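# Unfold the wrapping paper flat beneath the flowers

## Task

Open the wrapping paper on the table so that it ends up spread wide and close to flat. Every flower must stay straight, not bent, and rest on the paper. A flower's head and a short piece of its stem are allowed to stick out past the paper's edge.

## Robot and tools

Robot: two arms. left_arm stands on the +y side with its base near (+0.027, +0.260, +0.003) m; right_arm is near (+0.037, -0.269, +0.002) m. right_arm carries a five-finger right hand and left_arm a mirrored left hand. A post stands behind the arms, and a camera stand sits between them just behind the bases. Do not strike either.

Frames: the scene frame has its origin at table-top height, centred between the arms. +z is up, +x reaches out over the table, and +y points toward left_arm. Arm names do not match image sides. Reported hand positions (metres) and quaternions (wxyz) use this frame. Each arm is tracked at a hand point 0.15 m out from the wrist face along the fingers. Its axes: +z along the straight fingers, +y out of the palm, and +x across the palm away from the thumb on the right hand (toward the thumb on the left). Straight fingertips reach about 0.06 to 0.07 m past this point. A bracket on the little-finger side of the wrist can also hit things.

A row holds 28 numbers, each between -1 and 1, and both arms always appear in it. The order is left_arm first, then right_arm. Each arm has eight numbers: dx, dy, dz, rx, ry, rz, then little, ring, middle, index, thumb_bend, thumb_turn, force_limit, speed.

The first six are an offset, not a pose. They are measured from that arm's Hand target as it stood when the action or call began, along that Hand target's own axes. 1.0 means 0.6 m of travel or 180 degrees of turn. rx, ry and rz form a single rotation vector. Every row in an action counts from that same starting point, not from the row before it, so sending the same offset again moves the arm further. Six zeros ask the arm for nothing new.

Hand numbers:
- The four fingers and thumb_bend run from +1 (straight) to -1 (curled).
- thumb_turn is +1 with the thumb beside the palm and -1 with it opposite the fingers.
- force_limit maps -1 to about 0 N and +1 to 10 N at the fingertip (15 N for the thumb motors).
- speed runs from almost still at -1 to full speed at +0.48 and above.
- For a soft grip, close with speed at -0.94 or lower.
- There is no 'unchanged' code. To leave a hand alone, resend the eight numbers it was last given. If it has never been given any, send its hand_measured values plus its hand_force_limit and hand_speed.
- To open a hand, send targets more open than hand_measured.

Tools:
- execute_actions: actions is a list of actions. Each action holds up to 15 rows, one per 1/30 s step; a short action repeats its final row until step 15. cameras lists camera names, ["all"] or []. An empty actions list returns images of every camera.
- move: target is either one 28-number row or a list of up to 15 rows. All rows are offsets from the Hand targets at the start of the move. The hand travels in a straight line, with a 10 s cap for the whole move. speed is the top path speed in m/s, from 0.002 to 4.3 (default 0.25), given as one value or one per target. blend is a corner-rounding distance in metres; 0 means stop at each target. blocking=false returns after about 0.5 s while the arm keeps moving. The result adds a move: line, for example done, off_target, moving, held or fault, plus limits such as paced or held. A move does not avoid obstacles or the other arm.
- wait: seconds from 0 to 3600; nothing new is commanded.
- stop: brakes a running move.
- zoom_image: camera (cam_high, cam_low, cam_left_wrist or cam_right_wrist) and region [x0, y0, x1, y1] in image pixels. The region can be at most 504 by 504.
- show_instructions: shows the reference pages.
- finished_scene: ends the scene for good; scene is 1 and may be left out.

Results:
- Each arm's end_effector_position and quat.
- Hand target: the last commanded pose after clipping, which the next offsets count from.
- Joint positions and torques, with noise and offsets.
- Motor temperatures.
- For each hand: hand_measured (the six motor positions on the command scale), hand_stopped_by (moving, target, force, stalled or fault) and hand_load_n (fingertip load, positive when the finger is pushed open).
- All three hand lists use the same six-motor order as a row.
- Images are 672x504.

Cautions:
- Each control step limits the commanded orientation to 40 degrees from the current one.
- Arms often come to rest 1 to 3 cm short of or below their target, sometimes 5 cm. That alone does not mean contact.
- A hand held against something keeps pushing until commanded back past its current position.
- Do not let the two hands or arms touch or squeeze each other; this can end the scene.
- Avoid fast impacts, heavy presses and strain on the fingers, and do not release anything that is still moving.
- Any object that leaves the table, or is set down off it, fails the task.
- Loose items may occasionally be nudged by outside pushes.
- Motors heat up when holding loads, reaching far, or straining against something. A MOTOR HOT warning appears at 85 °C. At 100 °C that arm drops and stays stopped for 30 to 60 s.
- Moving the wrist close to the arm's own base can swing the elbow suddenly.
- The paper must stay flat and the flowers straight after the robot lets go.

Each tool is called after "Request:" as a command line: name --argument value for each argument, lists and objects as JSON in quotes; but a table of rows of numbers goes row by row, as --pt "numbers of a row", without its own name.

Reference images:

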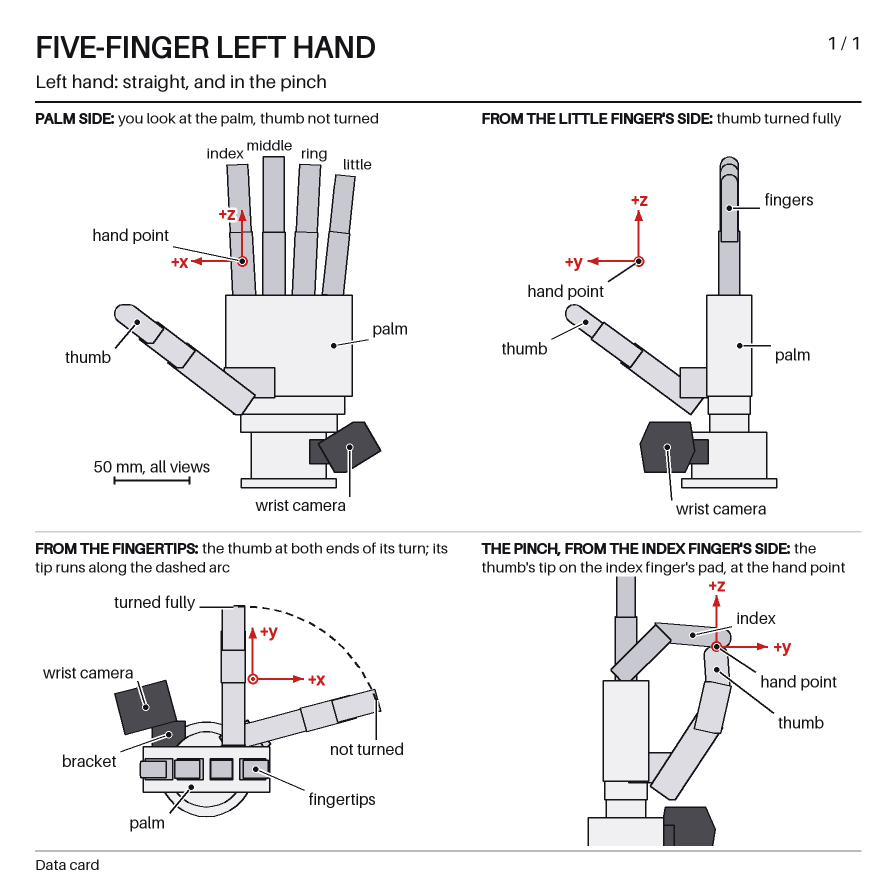

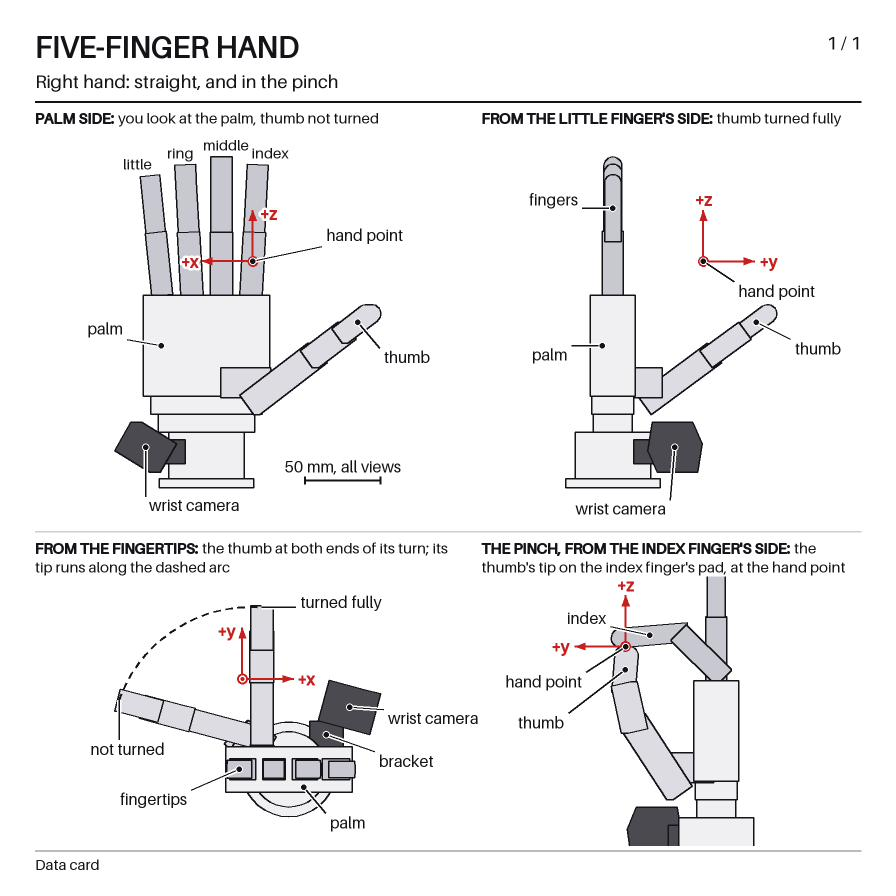

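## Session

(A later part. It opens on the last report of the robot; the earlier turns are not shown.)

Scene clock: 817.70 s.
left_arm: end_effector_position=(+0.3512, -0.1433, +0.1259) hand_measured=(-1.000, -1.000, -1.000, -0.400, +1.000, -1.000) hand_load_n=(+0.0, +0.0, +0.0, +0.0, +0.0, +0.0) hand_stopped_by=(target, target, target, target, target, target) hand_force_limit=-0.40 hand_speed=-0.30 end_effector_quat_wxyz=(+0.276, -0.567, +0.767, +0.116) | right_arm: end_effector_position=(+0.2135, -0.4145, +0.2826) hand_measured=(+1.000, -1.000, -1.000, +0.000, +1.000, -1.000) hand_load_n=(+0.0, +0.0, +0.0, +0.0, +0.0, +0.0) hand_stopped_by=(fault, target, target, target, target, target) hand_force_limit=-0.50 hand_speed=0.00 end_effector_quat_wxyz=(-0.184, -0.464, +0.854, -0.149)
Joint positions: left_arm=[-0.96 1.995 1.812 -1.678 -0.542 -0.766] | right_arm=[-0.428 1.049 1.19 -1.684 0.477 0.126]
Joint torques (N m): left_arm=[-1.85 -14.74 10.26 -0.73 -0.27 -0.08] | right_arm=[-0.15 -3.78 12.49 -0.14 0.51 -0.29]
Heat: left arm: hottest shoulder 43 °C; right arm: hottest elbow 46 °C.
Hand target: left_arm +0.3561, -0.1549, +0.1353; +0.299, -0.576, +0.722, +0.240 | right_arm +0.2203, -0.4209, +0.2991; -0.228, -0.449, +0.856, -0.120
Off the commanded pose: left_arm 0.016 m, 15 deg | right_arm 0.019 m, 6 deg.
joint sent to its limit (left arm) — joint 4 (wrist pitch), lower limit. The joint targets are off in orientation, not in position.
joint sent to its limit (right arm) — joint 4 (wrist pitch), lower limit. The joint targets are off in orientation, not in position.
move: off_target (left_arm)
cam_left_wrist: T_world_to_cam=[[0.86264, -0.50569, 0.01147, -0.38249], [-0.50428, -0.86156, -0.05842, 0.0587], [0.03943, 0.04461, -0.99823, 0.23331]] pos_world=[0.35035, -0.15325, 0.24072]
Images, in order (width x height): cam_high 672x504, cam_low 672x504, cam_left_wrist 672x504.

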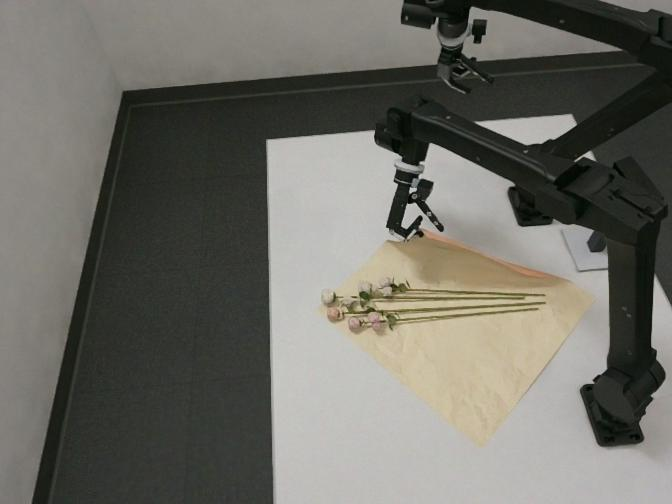

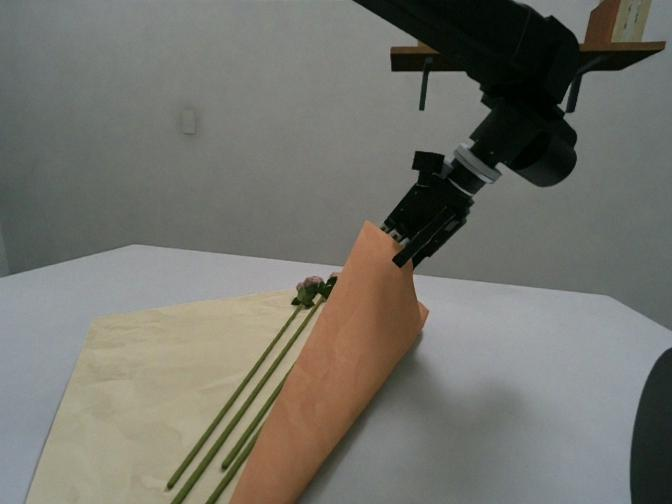

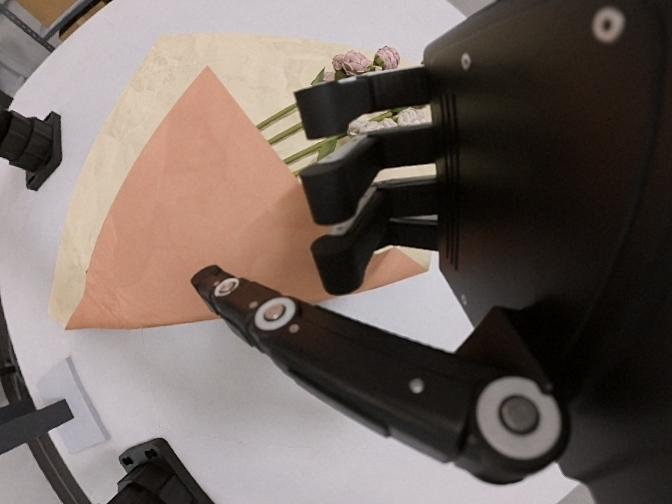

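Request:
move --target '[0.115,-0.033,-0.092,0,0,0,-1,-1,-1,-0.4,1,-1,-0.4,-0.3,0,0,0,0,0,0,-1,-1,-1,0,1,-1,-0.5,0]' --speed 0.08 --cameras '["cam_low","cam_left_wrist","cam_high"]'

Request:
zoom_image --camera "cam_low" --region '[220, 150, 500, 360]'

Scene clock: 829.30 s.
left_arm: end_effector_position=(+0.3534, -0.2316, +0.1153) hand_measured=(-1.000, -1.000, -1.000, -0.400, +1.000, -1.000) hand_load_n=(+0.0, +0.0, +0.0, +0.0, +0.0, +0.0) hand_stopped_by=(target, target, target, target, target, target) hand_force_limit=-0.40 hand_speed=-0.30 end_effector_quat_wxyz=(+0.264, -0.568, +0.777, +0.061) | right_arm: end_effector_position=(+0.2135, -0.4145, +0.2826) hand_measured=(+1.000, -1.000, -1.000, +0.000, +1.000, -1.000) hand_load_n=(+0.0, +0.0, +0.0, +0.0, +0.0, +0.0) hand_stopped_by=(fault, target, target, target, target, target) hand_force_limit=-0.50 hand_speed=0.00 end_effector_quat_wxyz=(-0.184, -0.464, +0.854, -0.149)
Joint positions: left_arm=[-1.03 2.141 2.048 -1.68 -0.515 -0.796] | right_arm=[-0.428 1.049 1.19 -1.684 0.477 0.126]
Joint torques (N m): left_arm=[-2.02 -16.67 10.82 -0.77 -0.26 -0.05] | right_arm=[-0.21 -3.9 12.52 -0.18 0.51 -0.27]
Heat: left arm: hottest shoulder 42 °C; right arm: hottest elbow 46 °C.
Hand target: left_arm +0.3560, -0.2449, +0.1254; +0.299, -0.576, +0.722, +0.240 | right_arm +0.2203, -0.4209, +0.2991; -0.228, -0.449, +0.856, -0.120
Off the commanded pose: left_arm 0.017 m, 22 deg | right_arm 0.019 m, 6 deg.
joint sent to its limit (left arm) — joint 4 (wrist pitch), lower limit. The joint targets are off in orientation, not in position.
joint sent to its limit (right arm) — joint 4 (wrist pitch), lower limit. The joint targets are off in orientation, not in position.
move: off_target (left_arm)
cam_left_wrist: T_world_to_cam=[[0.84127, -0.53216, 0.09527, -0.43709], [-0.53514, -0.84473, 0.00694, -0.00961], [0.07679, -0.05682, -0.99543, 0.18958]] pos_world=[0.34801, -0.22995, 0.23042]
Images, in order (width x height): cam_high 672x504, cam_low 672x504, cam_left_wrist 672x504.

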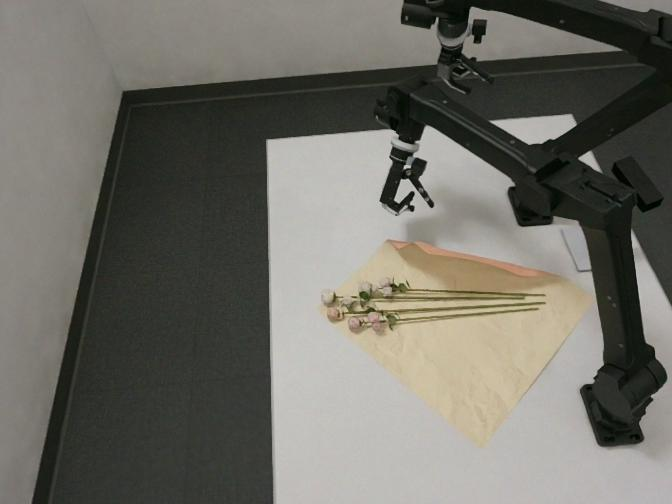

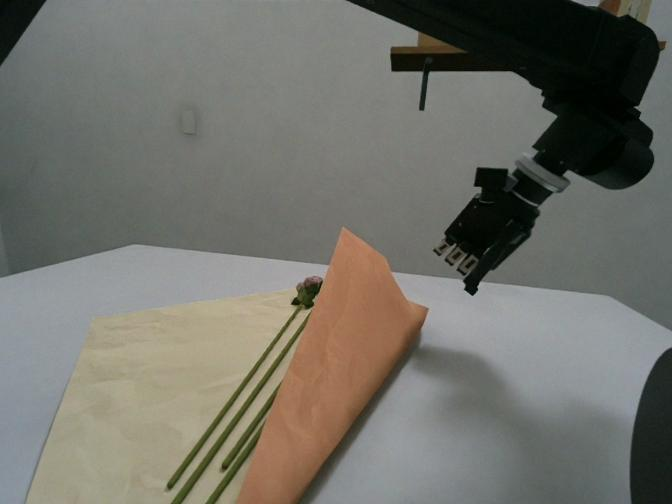

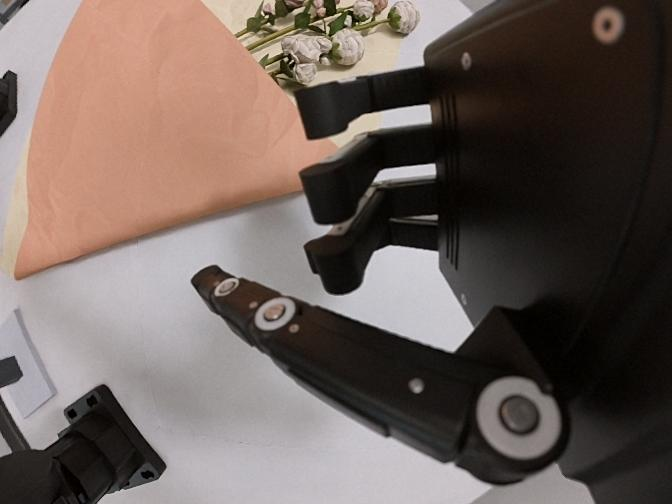

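Scaled by 1.800 from the camera's image (finer frame: 960x720).

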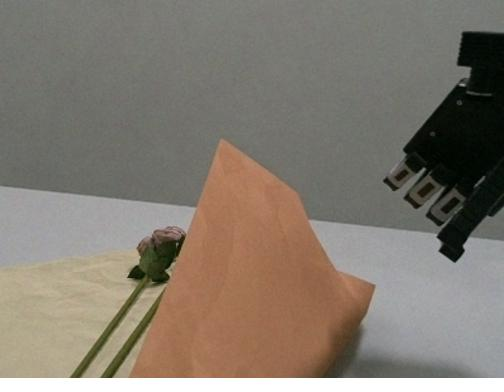

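Request:
move --pt "-0.183 0.004 -0.159 0 0 0 -1 -1 -1 -0.4 1 -1 -0.4 -0.3 0 0 0 0 0 0 -1 -1 -1 0 1 -1 -0.5 0" --pt "-0.451 0.1635 -0.031 0.1675 0.1715 0.134 1 1 1 1 1 1 -0.4 0.3 0 0 0 0 0 0 -1 -1 -1 0 1 -1 -0.5 0" --pt "-0.485 0.267 0.263 0.335 0.343 0.268 1 1 1 1 1 1 -0.4 0.3 0 0 0 0 0 0 -1 -1 -1 0 1 -1 -0.5 0" --speed 0.2 --blend '[0.03,0,0]' --cameras '["cam_low","cam_left_wrist","cam_high"]'

Scene clock: 914.87 s.
left_arm: end_effector_position=(+0.2965, -0.0505, +0.3301) hand_measured=(+1.000, +1.000, +1.000, +1.000, +1.000, +1.000) hand_load_n=(+0.0, +0.5, +0.0, +0.0, +0.0, +0.0) hand_stopped_by=(target, target, target, target, target, target) hand_force_limit=-0.40 hand_speed=0.30 end_effector_quat_wxyz=(+0.178, -0.365, +0.912, -0.050) | right_arm: end_effector_position=(+0.2135, -0.4145, +0.2826) hand_measured=(+1.000, -1.000, -1.000, +0.000, +1.000, -1.000) hand_load_n=(+0.0, +0.0, +0.0, +0.0, +0.0, +0.0) hand_stopped_by=(fault, target, target, target, target, target) hand_force_limit=-0.50 hand_speed=0.00 end_effector_quat_wxyz=(-0.184, -0.464, +0.854, -0.149)
Joint positions: left_arm=[-0.899 1.446 1.678 -1.605 -0.317 -0.08] | right_arm=[-0.428 1.049 1.19 -1.684 0.477 0.126]
Joint torques (N m): left_arm=[-1.08 -9.76 6.76 0.81 -0.12 0.05] | right_arm=[-0.09 -3.78 12.51 -0.16 0.52 -0.28]
Motor temperatures (°C): left_arm=[31 39 43 25 31 25] | right_arm=[27 29 47 24 30 26]
Heat: left arm: hottest elbow 43 °C; right arm: hottest elbow 47 °C.
Hand target: left_arm +0.2999, -0.0498, +0.3303; +0.181, -0.362, +0.913, -0.056 (not the last commanded pose) | right_arm +0.2203, -0.4209, +0.2991; -0.228, -0.449, +0.856, -0.120
Off the commanded pose: left_arm 0.188 m, 50 deg | right_arm 0.019 m, 6 deg.
joint sent to its limit (right arm) — joint 4 (wrist pitch), lower limit.
move: unfinished (the simulator was too slow to fit another step into this call; the move has ended); path passed 2 of 3 targets
cam_left_wrist: T_world_to_cam=[[0.47898, -0.86413, 0.15445, -0.24219], [-0.87123, -0.44644, 0.2041, 0.16611], [-0.10742, -0.23232, -0.96669, 0.45435]] pos_world=[0.30953, -0.02957, 0.44272]
Images, in order (width x height): cam_high 672x504, cam_low 672x504, cam_left_wrist 672x504.

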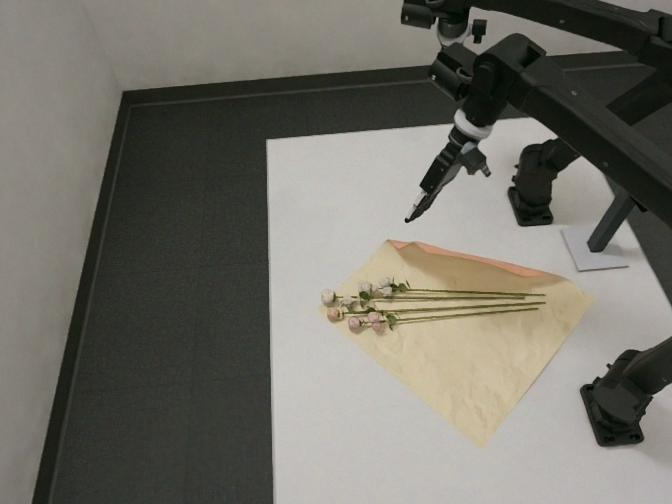

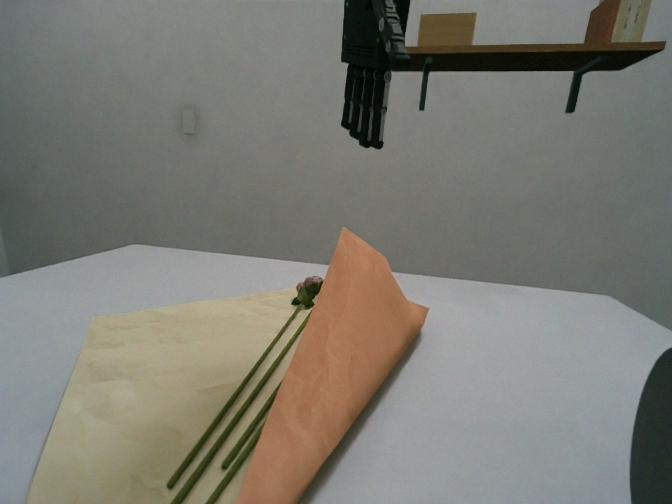

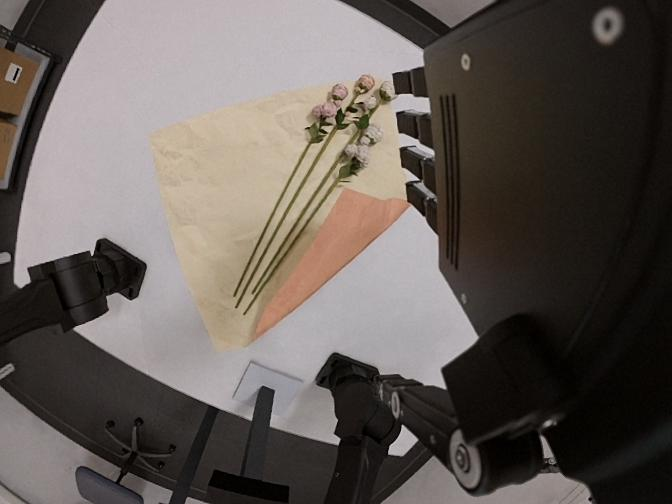

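Request:
move --pt "-0.0835 0.2577 0.159 0.1675 0.1713 0.1339 1 1 1 1 1 1 -0.4 0.3 0 0 0 0 0 0 -1 -1 -1 0 1 -1 -0.5 0" --pt "-0.0325 0.2665 0.2667 0.1675 0.1713 0.1339 1 1 1 1 1 1 -0.4 0.3 0 0 0 0 0 0 -1 -1 -1 0 1 -1 -0.5 0" --speed 0.25 --blend '[0.03,0]' --cameras '["cam_low","cam_left_wrist","cam_high"]'

Scene clock: 946.90 s.
left_arm: end_effector_position=(+0.2666, +0.0889, +0.1515) hand_measured=(+1.000, +1.000, +1.000, +1.000, +1.000, +1.000) hand_load_n=(+0.0, -0.5, +0.0, +0.0, +0.0, +0.0) hand_stopped_by=(target, target, target, target, target, target) hand_force_limit=-0.40 hand_speed=0.30 end_effector_quat_wxyz=(+0.026, -0.092, +0.937, -0.336) | right_arm: end_effector_position=(+0.2135, -0.4145, +0.2826) hand_measured=(+1.000, -1.000, -1.000, +0.000, +1.000, -1.000) hand_load_n=(+0.0, +0.0, +0.0, +0.0, +0.0, +0.0) hand_stopped_by=(fault, target, target, target, target, target) hand_force_limit=-0.50 hand_speed=0.00 end_effector_quat_wxyz=(-0.184, -0.464, +0.854, -0.149)
Joint positions: left_arm=[-0.312 0.992 0.781 -0.979 0.588 0.925] | right_arm=[-0.428 1.049 1.19 -1.684 0.477 0.126]
Joint torques (N m): left_arm=[-1.79 -3.19 7.35 1.46 0.51 0.02] | right_arm=[-0.15 -3.66 12.48 -0.14 0.52 -0.28]
Heat: left arm: hottest elbow 40 °C; right arm: hottest elbow 47 °C.
Hand target: left_arm +0.2698, +0.0851, +0.1503; +0.030, -0.082, +0.936, -0.341 | right_arm +0.2203, -0.4209, +0.2991; -0.228, -0.449, +0.856, -0.120
Off the commanded pose: left_arm 0.005 m, 1 deg | right_arm 0.019 m, 6 deg.
joint sent to its limit (right arm) — joint 4 (wrist pitch), lower limit. The joint targets are off in orientation, not in position.
move: done
cam_left_wrist: T_world_to_cam=[[-0.07134, -0.77683, 0.62566, -0.01225], [-0.90287, 0.3169, 0.29053, 0.1662], [-0.42396, -0.54416, -0.72398, 0.38625]] pos_world=[0.31294, 0.14799, 0.23901]
Images, in order (width x height): cam_high 672x504, cam_low 672x504, cam_left_wrist 672x504.

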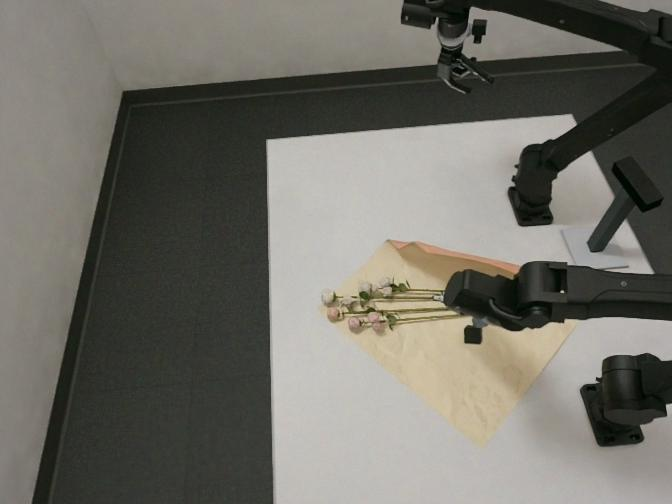

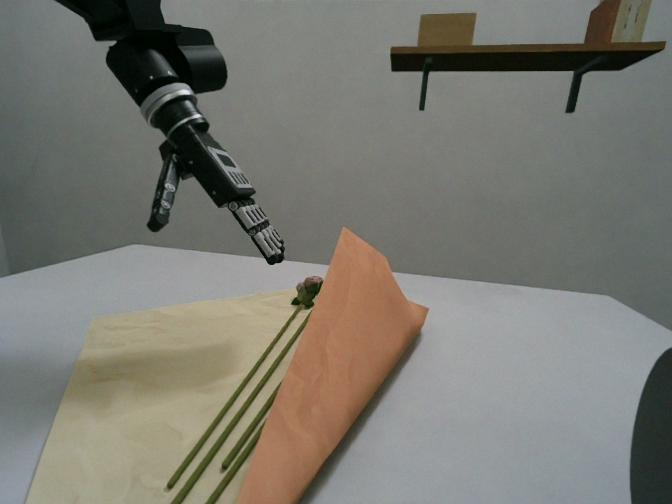

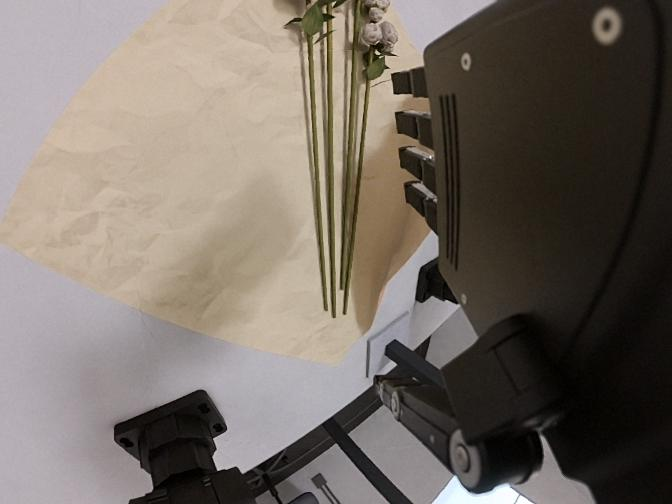

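Request:
move --target '[0.029,-0.1257,0.1055,0,0,0,1,1,1,1,1,1,-0.4,0.3,0,0,0,0,0,0,-1,-1,-1,0,1,-1,-0.5,0]' --speed 0.08 --cameras '["cam_high","cam_low"]'

Scene clock: 972.77 s.
left_arm: end_effector_position=(+0.2508, +0.0030, +0.1288) hand_measured=(+1.000, +1.000, +1.000, +1.000, +1.000, +1.000) hand_load_n=(+0.0, +0.0, +0.0, +0.0, +0.0, +0.0) hand_stopped_by=(target, target, target, target, target, target) hand_force_limit=-0.40 hand_speed=0.30 end_effector_quat_wxyz=(+0.010, -0.087, +0.943, -0.320) | right_arm: end_effector_position=(+0.2135, -0.4145, +0.2826) hand_measured=(+1.000, -1.000, -1.000, +0.000, +1.000, -1.000) hand_load_n=(+0.0, +0.0, +0.0, +0.0, +0.0, +0.0) hand_stopped_by=(fault, target, target, target, target, target) hand_force_limit=-0.50 hand_speed=0.00 end_effector_quat_wxyz=(-0.184, -0.464, +0.854, -0.149)
Joint positions: left_arm=[-0.609 1.101 0.786 -0.775 0.458 0.641] | right_arm=[-0.428 1.049 1.19 -1.684 0.477 0.126]
Joint torques (N m): left_arm=[-2.2 -4.07 11.64 1.4 0.24 -0.04] | right_arm=[-0.09 -3.78 12.49 -0.16 0.51 -0.28]
Heat: left arm: hottest elbow 40 °C; right arm: hottest elbow 47 °C.
Hand target: left_arm +0.2700, -0.0149, +0.1504; +0.031, -0.082, +0.936, -0.341 | right_arm +0.2203, -0.4209, +0.2991; -0.228, -0.449, +0.856, -0.120
Off the commanded pose: left_arm 0.034 m, 3 deg | right_arm 0.019 m, 6 deg.
joint sent to its limit (right arm) — joint 4 (wrist pitch), lower limit. The joint targets are off in orientation, not in position.
move: off_target (left_arm)

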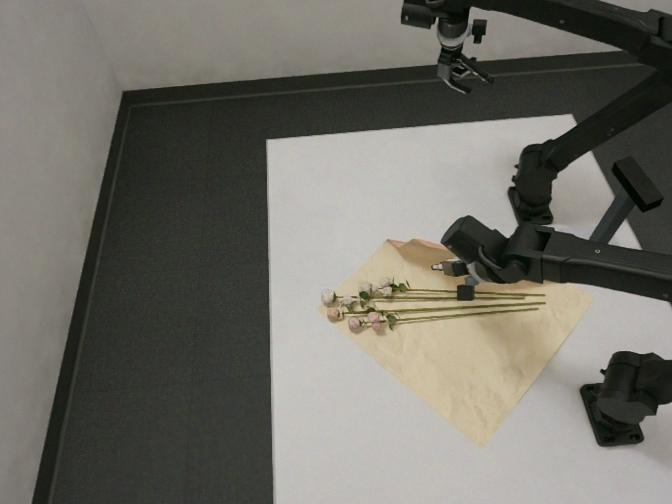

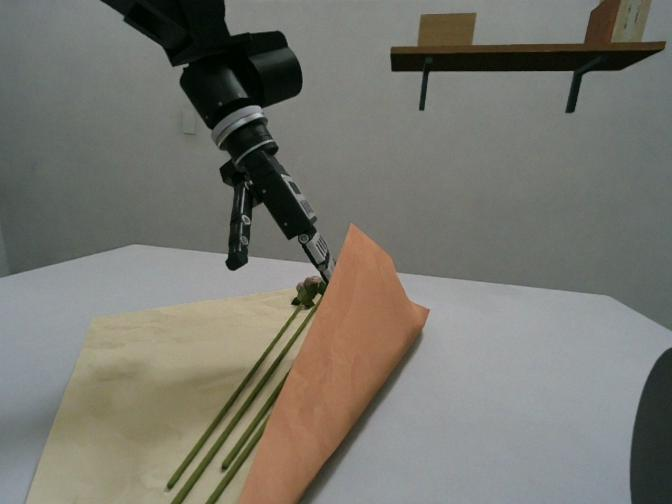

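Request:
move --target '[0.007,-0.113,0.0735,0,0,0,1,1,1,1,1,1,-0.4,0.3,0,0,0,0,0,0,-1,-1,-1,0,1,-1,-0.5,0]' --speed 0.08 --cameras '["cam_high","cam_low"]'

Scene clock: 981.67 s.
left_arm: end_effector_position=(+0.2644, -0.0734, +0.1385) hand_measured=(+1.000, +1.000, +1.000, +1.000, +1.000, +1.000) hand_load_n=(+0.0, +0.0, +0.0, +0.0, +0.0, +0.0) hand_stopped_by=(target, target, target, target, target, target) hand_force_limit=-0.40 hand_speed=0.30 end_effector_quat_wxyz=(+0.015, -0.086, +0.944, -0.317) | right_arm: end_effector_position=(+0.2135, -0.4145, +0.2826) hand_measured=(+1.000, -1.000, -1.000, +0.000, +1.000, -1.000) hand_load_n=(+0.0, +0.0, +0.0, +0.0, +0.0, +0.0) hand_stopped_by=(fault, target, target, target, target, target) hand_force_limit=-0.50 hand_speed=0.00 end_effector_quat_wxyz=(-0.184, -0.464, +0.854, -0.149)
Joint positions: left_arm=[-0.761 1.253 0.927 -0.704 0.374 0.502] | right_arm=[-0.428 1.049 1.19 -1.684 0.477 0.126]
Joint torques (N m): left_arm=[-1.85 -6.18 11.86 1.55 0.21 -0.11] | right_arm=[-0.09 -3.72 12.52 -0.17 0.52 -0.27]
Heat: left arm: hottest elbow 42 °C; right arm: hottest elbow 47 °C.
Hand target: left_arm +0.2799, -0.0946, +0.1602; +0.030, -0.083, +0.936, -0.341 | right_arm +0.2203, -0.4209, +0.2991; -0.228, -0.449, +0.856, -0.120
Off the commanded pose: left_arm 0.034 m, 3 deg | right_arm 0.019 m, 6 deg.
joint sent to its limit (right arm) — joint 4 (wrist pitch), lower limit. The joint targets are off in orientation, not in position.
move: off_target (left_arm)

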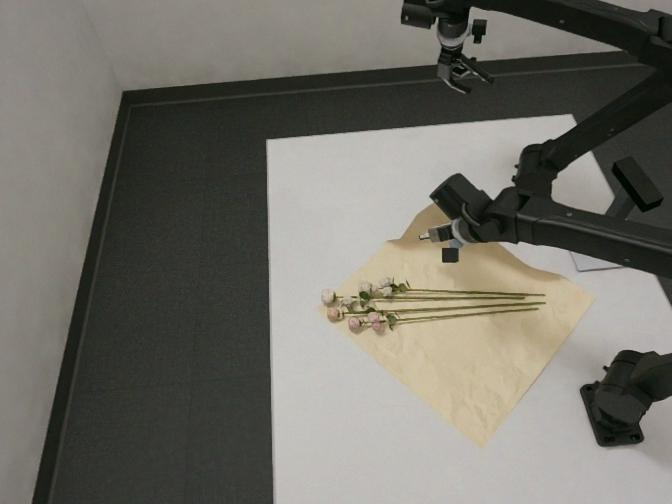

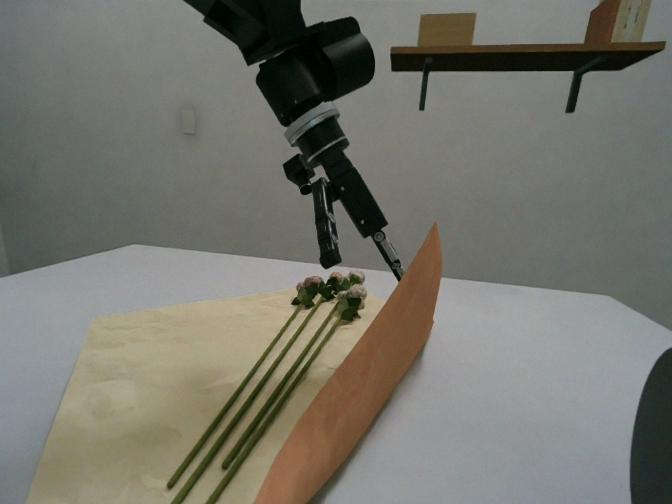

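Request:
move --target '[0.0232,-0.079,0.110,0,0,0,1,1,1,1,1,1,-0.4,0.3,0,0,0,0,0,0,-1,-1,-1,0,1,-1,-0.5,0]' --speed 0.08 --cameras '["cam_high","cam_low"]'

Scene clock: 989.73 s.
left_arm: end_effector_position=(+0.2662, -0.1501, +0.1179) hand_measured=(+1.000, +1.000, +1.000, +1.000, +1.000, +1.000) hand_load_n=(+0.0, +0.0, -0.5, +0.0, +0.0, +0.0) hand_stopped_by=(target, target, target, target, target, target) hand_force_limit=-0.40 hand_speed=0.30 end_effector_quat_wxyz=(+0.016, -0.085, +0.945, -0.314) | right_arm: end_effector_position=(+0.2135, -0.4145, +0.2826) hand_measured=(+1.000, -1.000, -1.000, +0.000, +1.000, -1.000) hand_load_n=(+0.0, +0.5, +0.0, +0.0, +0.0, +0.0) hand_stopped_by=(fault, target, target, target, target, target) hand_force_limit=-0.50 hand_speed=0.00 end_effector_quat_wxyz=(-0.184, -0.464, +0.854, -0.149)
Joint positions: left_arm=[-0.889 1.427 1.032 -0.601 0.3 0.391] | right_arm=[-0.428 1.049 1.19 -1.684 0.477 0.126]
Joint torques (N m): left_arm=[-1.73 -9 11.84 1.57 0.14 -0.08] | right_arm=[-0.09 -3.66 12.51 -0.2 0.51 -0.28]
Heat: left arm: hottest elbow 43 °C; right arm: hottest elbow 47 °C.
Hand target: left_arm +0.2800, -0.1745, +0.1399; +0.030, -0.083, +0.936, -0.341 | right_arm +0.2203, -0.4209, +0.2991; -0.228, -0.449, +0.856, -0.120
Off the commanded pose: left_arm 0.036 m, 4 deg | right_arm 0.019 m, 6 deg.
joint sent to its limit (right arm) — joint 4 (wrist pitch), lower limit. The joint targets are off in orientation, not in position.
move: off_target (left_arm)

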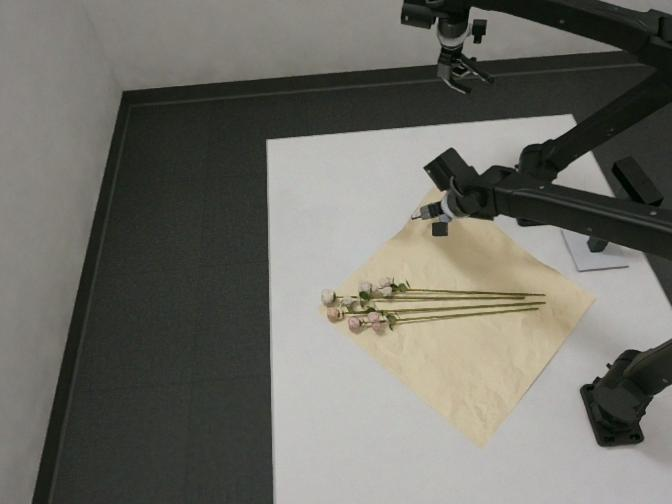

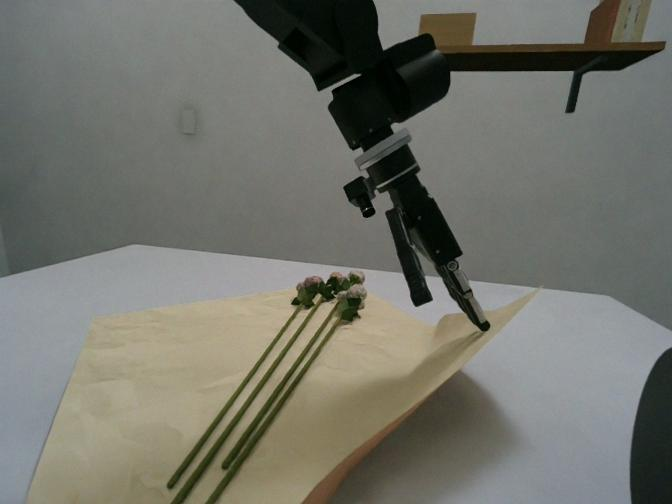

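Request:
move --target '[0.0058,0.0285,0.085,0,0,0,1,1,1,1,1,1,-0.4,0.3,0,0,0,0,0,0,-1,-1,-1,0,1,-1,-0.5,0]' --speed 0.08 --cameras '["cam_high","cam_low","cam_left_wrist"]'

Scene clock: 1003.60 s.
left_arm: end_effector_position=(+0.2761, -0.1815, +0.0833) hand_measured=(+1.000, +1.000, +1.000, +1.000, +1.000, +1.000) hand_load_n=(-0.5, +0.0, +0.0, +0.0, +0.0, +0.0) hand_stopped_by=(target, target, target, target, target, target) hand_force_limit=-0.40 hand_speed=0.30 end_effector_quat_wxyz=(+0.026, -0.083, +0.941, -0.327) | right_arm: end_effector_position=(+0.2135, -0.4145, +0.2826) hand_measured=(+1.000, -1.000, -1.000, +0.000, +1.000, -1.000) hand_load_n=(+0.0, +0.0, +0.0, +0.5, +0.0, +0.0) hand_stopped_by=(fault, target, target, target, target, target) hand_force_limit=-0.50 hand_speed=0.00 end_effector_quat_wxyz=(-0.184, -0.464, +0.854, -0.149)
Joint positions: left_arm=[-0.915 1.528 1.032 -0.46 0.283 0.368] | right_arm=[-0.428 1.049 1.19 -1.684 0.477 0.126]
Joint torques (N m): left_arm=[-2.26 -9.47 8.5 1.7 0.1 -0.11] | right_arm=[-0.09 -3.78 12.48 -0.17 0.51 -0.28]
Heat: left arm: hottest elbow 42 °C; right arm: hottest elbow 47 °C.
Hand target: left_arm +0.2799, -0.1946, +0.0899; +0.030, -0.082, +0.936, -0.341 | right_arm +0.2203, -0.4209, +0.2991; -0.228, -0.449, +0.856, -0.120
Off the commanded pose: left_arm 0.015 m, 2 deg | right_arm 0.019 m, 6 deg.
joint sent to its limit (right arm) — joint 4 (wrist pitch), lower limit. The joint targets are off in orientation, not in position.
move: off_target (left_arm)
cam_left_wrist: T_world_to_cam=[[-0.08699, -0.78817, 0.60928, -0.17533], [-0.89859, 0.32611, 0.29357, 0.28057], [-0.43007, -0.52196, -0.73661, 0.20053]] pos_world=[0.3231, -0.12502, 0.17217]

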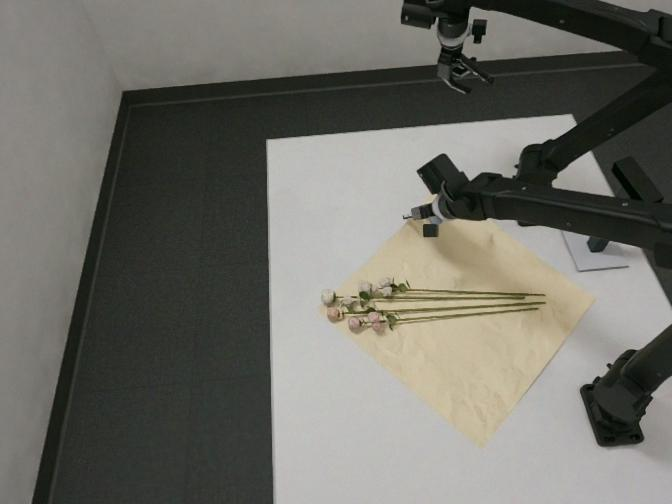

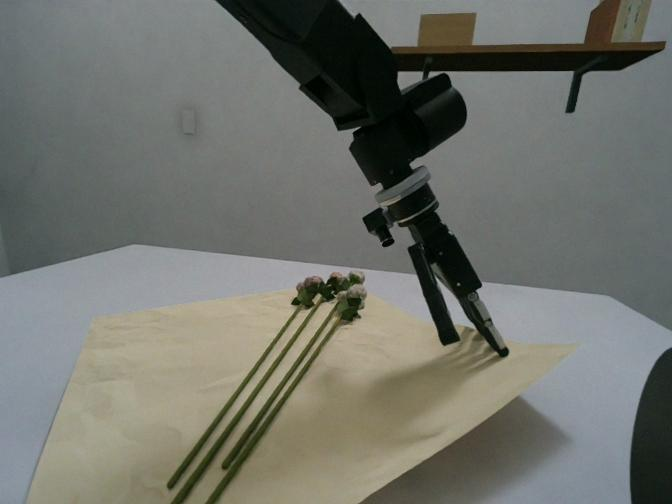

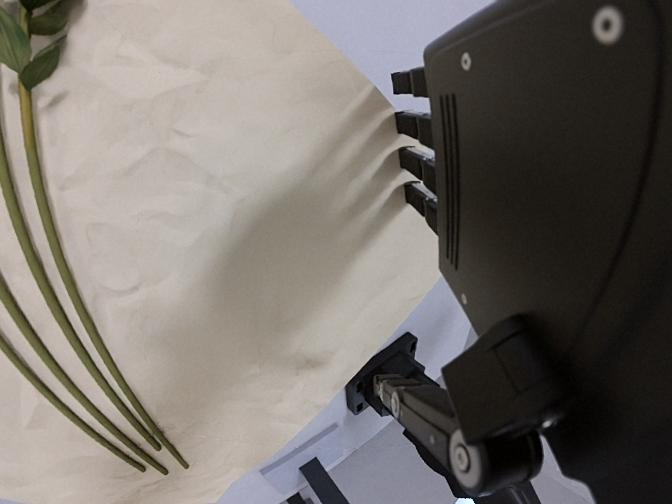

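Request:
move --target '[0.0,0.047,0.069,0,0,0,1,1,1,1,1,1,-0.4,0.3,0,0,0,0,0,0,-1,-1,-1,0,1,-1,-0.5,0]' --speed 0.06 --cameras '["cam_high","cam_low","cam_left_wrist"]'

Scene clock: 1011.47 s.
left_arm: end_effector_position=(+0.2843, -0.1950, +0.0447) hand_measured=(+1.000, +1.000, +1.000, +1.000, +1.000, +1.000) hand_load_n=(+0.0, +0.0, +0.0, +0.0, +0.0, -0.5) hand_stopped_by=(target, target, target, target, target, target) hand_force_limit=-0.40 hand_speed=0.30 end_effector_quat_wxyz=(+0.033, -0.081, +0.937, -0.337) | right_arm: end_effector_position=(+0.2135, -0.4145, +0.2826) hand_measured=(+1.000, -1.000, -1.000, +0.000, +1.000, -1.000) hand_load_n=(-0.5, +0.0, +0.0, +0.0, +0.0, +0.0) hand_stopped_by=(fault, target, target, target, target, target) hand_force_limit=-0.50 hand_speed=0.00 end_effector_quat_wxyz=(-0.184, -0.464, +0.854, -0.149)
Joint positions: left_arm=[-0.918 1.61 1.005 -0.325 0.28 0.365] | right_arm=[-0.428 1.049 1.19 -1.684 0.477 0.126]
Joint torques (N m): left_arm=[-2.02 -10.17 6.04 1.89 0.13 -0.11] | right_arm=[-0.09 -3.66 12.51 -0.17 0.51 -0.28]
Heat: left arm: hottest elbow 41 °C; right arm: hottest elbow 47 °C.
Hand target: left_arm +0.2810, -0.1995, +0.0400; +0.030, -0.083, +0.936, -0.341 | right_arm +0.2203, -0.4209, +0.2991; -0.228, -0.449, +0.856, -0.120
Off the commanded pose: left_arm 0.007 m, 1 deg | right_arm 0.019 m, 6 deg.
joint sent to its limit (right arm) — joint 4 (wrist pitch), lower limit. The joint targets are off in orientation, not in position.
move: done
cam_left_wrist: T_world_to_cam=[[-0.0959, -0.77604, 0.62335, -0.15741], [-0.90322, 0.33103, 0.27315, 0.30685], [-0.41833, -0.53683, -0.73268, 0.16214]] pos_world=[0.32989, -0.1367, 0.1331]

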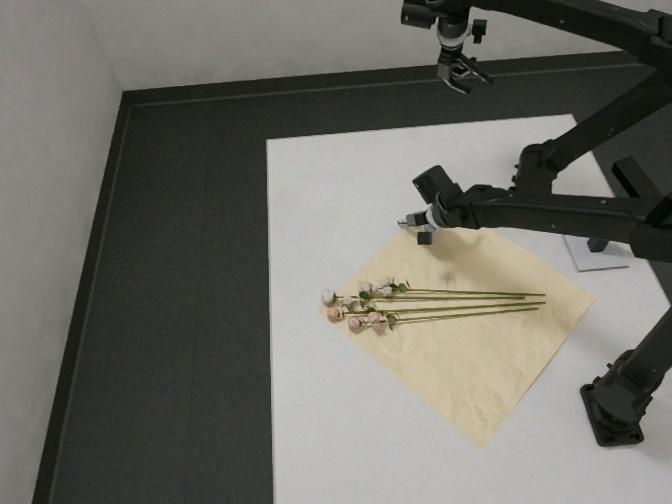

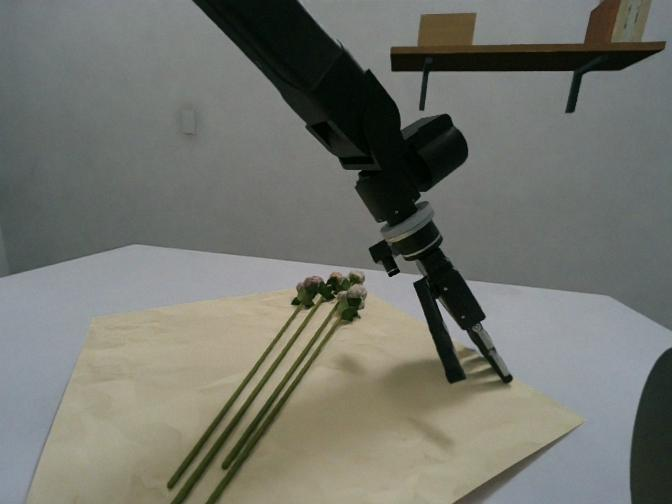

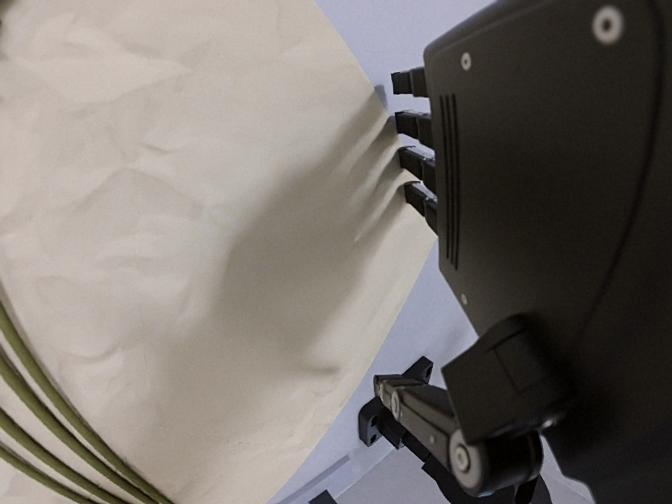

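Request:
move --target '[0.0,0.018,0.021,0,0,0,1,1,1,1,1,1,-0.4,0.3,0,0,0,0,0,0,-1,-1,-1,0,1,-1,-0.5,0]' --speed 0.04 --cameras '["cam_low"]'

Request:
zoom_image --camera "cam_low" --region '[300, 250, 672, 504]'

Scene clock: 1020.37 s.
left_arm: end_effector_position=(+0.2872, -0.2000, +0.0408) hand_measured=(+1.000, +1.000, +1.000, +1.000, +1.000, +1.000) hand_load_n=(+0.0, +0.0, +0.0, +0.0, +0.0, +0.0) hand_stopped_by=(target, target, target, target, target, target) hand_force_limit=-0.40 hand_speed=0.30 end_effector_quat_wxyz=(+0.038, -0.083, +0.933, -0.349) | right_arm: end_effector_position=(+0.2135, -0.4145, +0.2826) hand_measured=(+1.000, -1.000, -1.000, +0.000, +1.000, -1.000) hand_load_n=(+0.0, +0.0, +0.0, +0.0, +0.0, +0.5) hand_stopped_by=(fault, target, target, target, target, target) hand_force_limit=-0.50 hand_speed=0.00 end_effector_quat_wxyz=(-0.184, -0.464, +0.854, -0.149)
Joint positions: left_arm=[-0.918 1.618 0.993 -0.276 0.28 0.356] | right_arm=[-0.428 1.049 1.19 -1.684 0.477 0.126]
Joint torques (N m): left_arm=[-2.49 -8.82 5.5 1.59 0.11 -0.11] | right_arm=[-0.15 -3.66 12.51 -0.16 0.51 -0.28]
Heat: left arm: hottest elbow 41 °C; right arm: hottest elbow 47 °C.
Hand target: left_arm +0.2810, -0.1994, +0.0236; +0.030, -0.083, +0.936, -0.341 | right_arm +0.2203, -0.4209, +0.2991; -0.228, -0.449, +0.856, -0.120
Off the commanded pose: left_arm 0.019 m, 1 deg | right_arm 0.019 m, 6 deg.
joint sent to its limit (right arm) — joint 4 (wrist pitch), lower limit. The joint targets are off in orientation, not in position.
move: off_target (left_arm)

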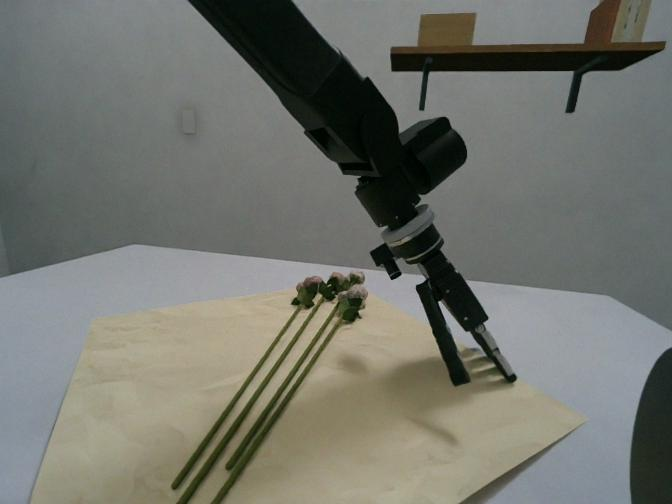

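Scaled by 1.355 from the camera's image (finer frame: 960x720).

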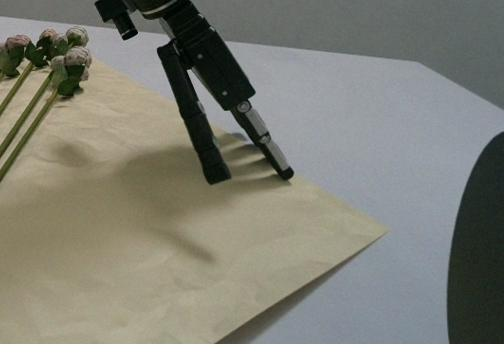

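Request:
move --target '[0.0,-0.0857,-0.1021,0,0,0,1,1,1,1,1,1,-0.4,0.3,0,0,0,0,0,0,-1,-1,-1,0,1,-1,-0.5,0]' --speed 0.08 --cameras '["cam_high","cam_low","cam_left_wrist"]'

Request:
zoom_image --camera "cam_low" --region '[200, 250, 672, 504]'

Scene clock: 1028.77 s.
left_arm: end_effector_position=(+0.2724, -0.1801, +0.0750) hand_measured=(+1.000, +1.000, +1.000, +1.000, +1.000, +1.000) hand_load_n=(+0.0, +0.0, +0.0, +0.0, +0.0, +0.0) hand_stopped_by=(target, target, target, target, target, target) hand_force_limit=-0.40 hand_speed=0.30 end_effector_quat_wxyz=(+0.018, -0.090, +0.944, -0.316) | right_arm: end_effector_position=(+0.2135, -0.4145, +0.2826) hand_measured=(+1.000, -1.000, -1.000, +0.000, +1.000, -1.000) hand_load_n=(+0.0, +0.0, +0.0, +0.0, +0.0, +0.0) hand_stopped_by=(fault, target, target, target, target, target) hand_force_limit=-0.50 hand_speed=0.00 end_effector_quat_wxyz=(-0.184, -0.464, +0.854, -0.149)
Joint positions: left_arm=[-0.918 1.544 1.033 -0.471 0.28 0.354] | right_arm=[-0.428 1.049 1.19 -1.684 0.477 0.126]
Joint torques (N m): left_arm=[-2.14 -11.46 10.65 0.73 0.13 -0.11] | right_arm=[-0.09 -3.78 12.51 -0.16 0.51 -0.28]
Heat: left arm: hottest elbow 40 °C; right arm: hottest elbow 47 °C.
Hand target: left_arm +0.2808, -0.1993, +0.1035; +0.030, -0.082, +0.936, -0.341 | right_arm +0.2203, -0.4209, +0.2991; -0.228, -0.449, +0.856, -0.120
Off the commanded pose: left_arm 0.035 m, 3 deg | right_arm 0.019 m, 6 deg.
joint sent to its limit (right arm) — joint 4 (wrist pitch), lower limit. The joint targets are off in orientation, not in position.
move: off_target (left_arm)
cam_left_wrist: T_world_to_cam=[[-0.06695, -0.80154, 0.59418, -0.17631], [-0.8948, 0.3117, 0.31965, 0.27358], [-0.44142, -0.51028, -0.73808, 0.1988]] pos_world=[0.32075, -0.12515, 0.16404]

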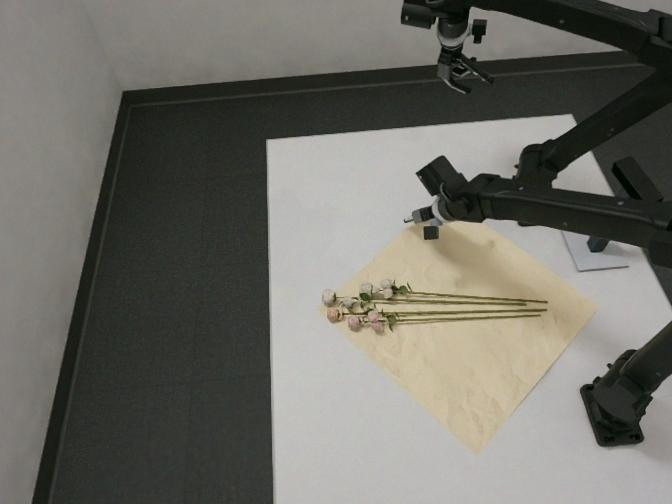

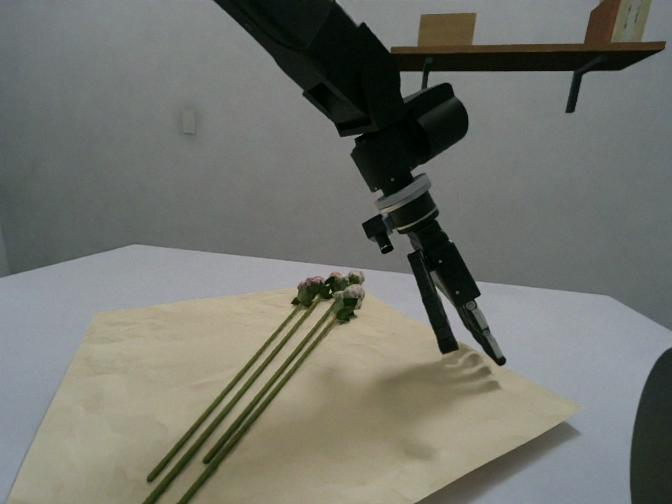

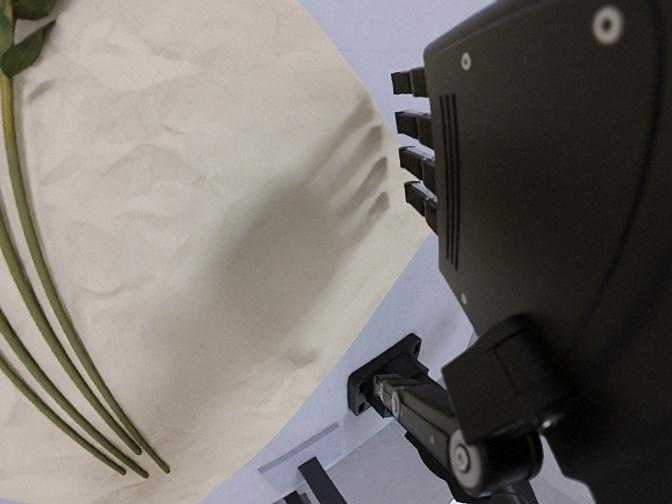

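Scaled by 1.068 from the camera's image (finer frame: 960x720).

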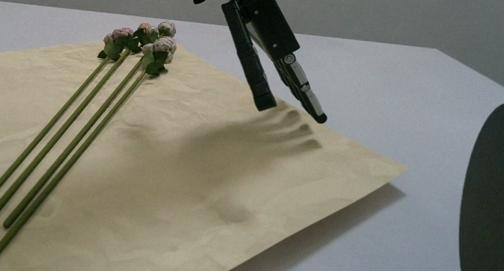

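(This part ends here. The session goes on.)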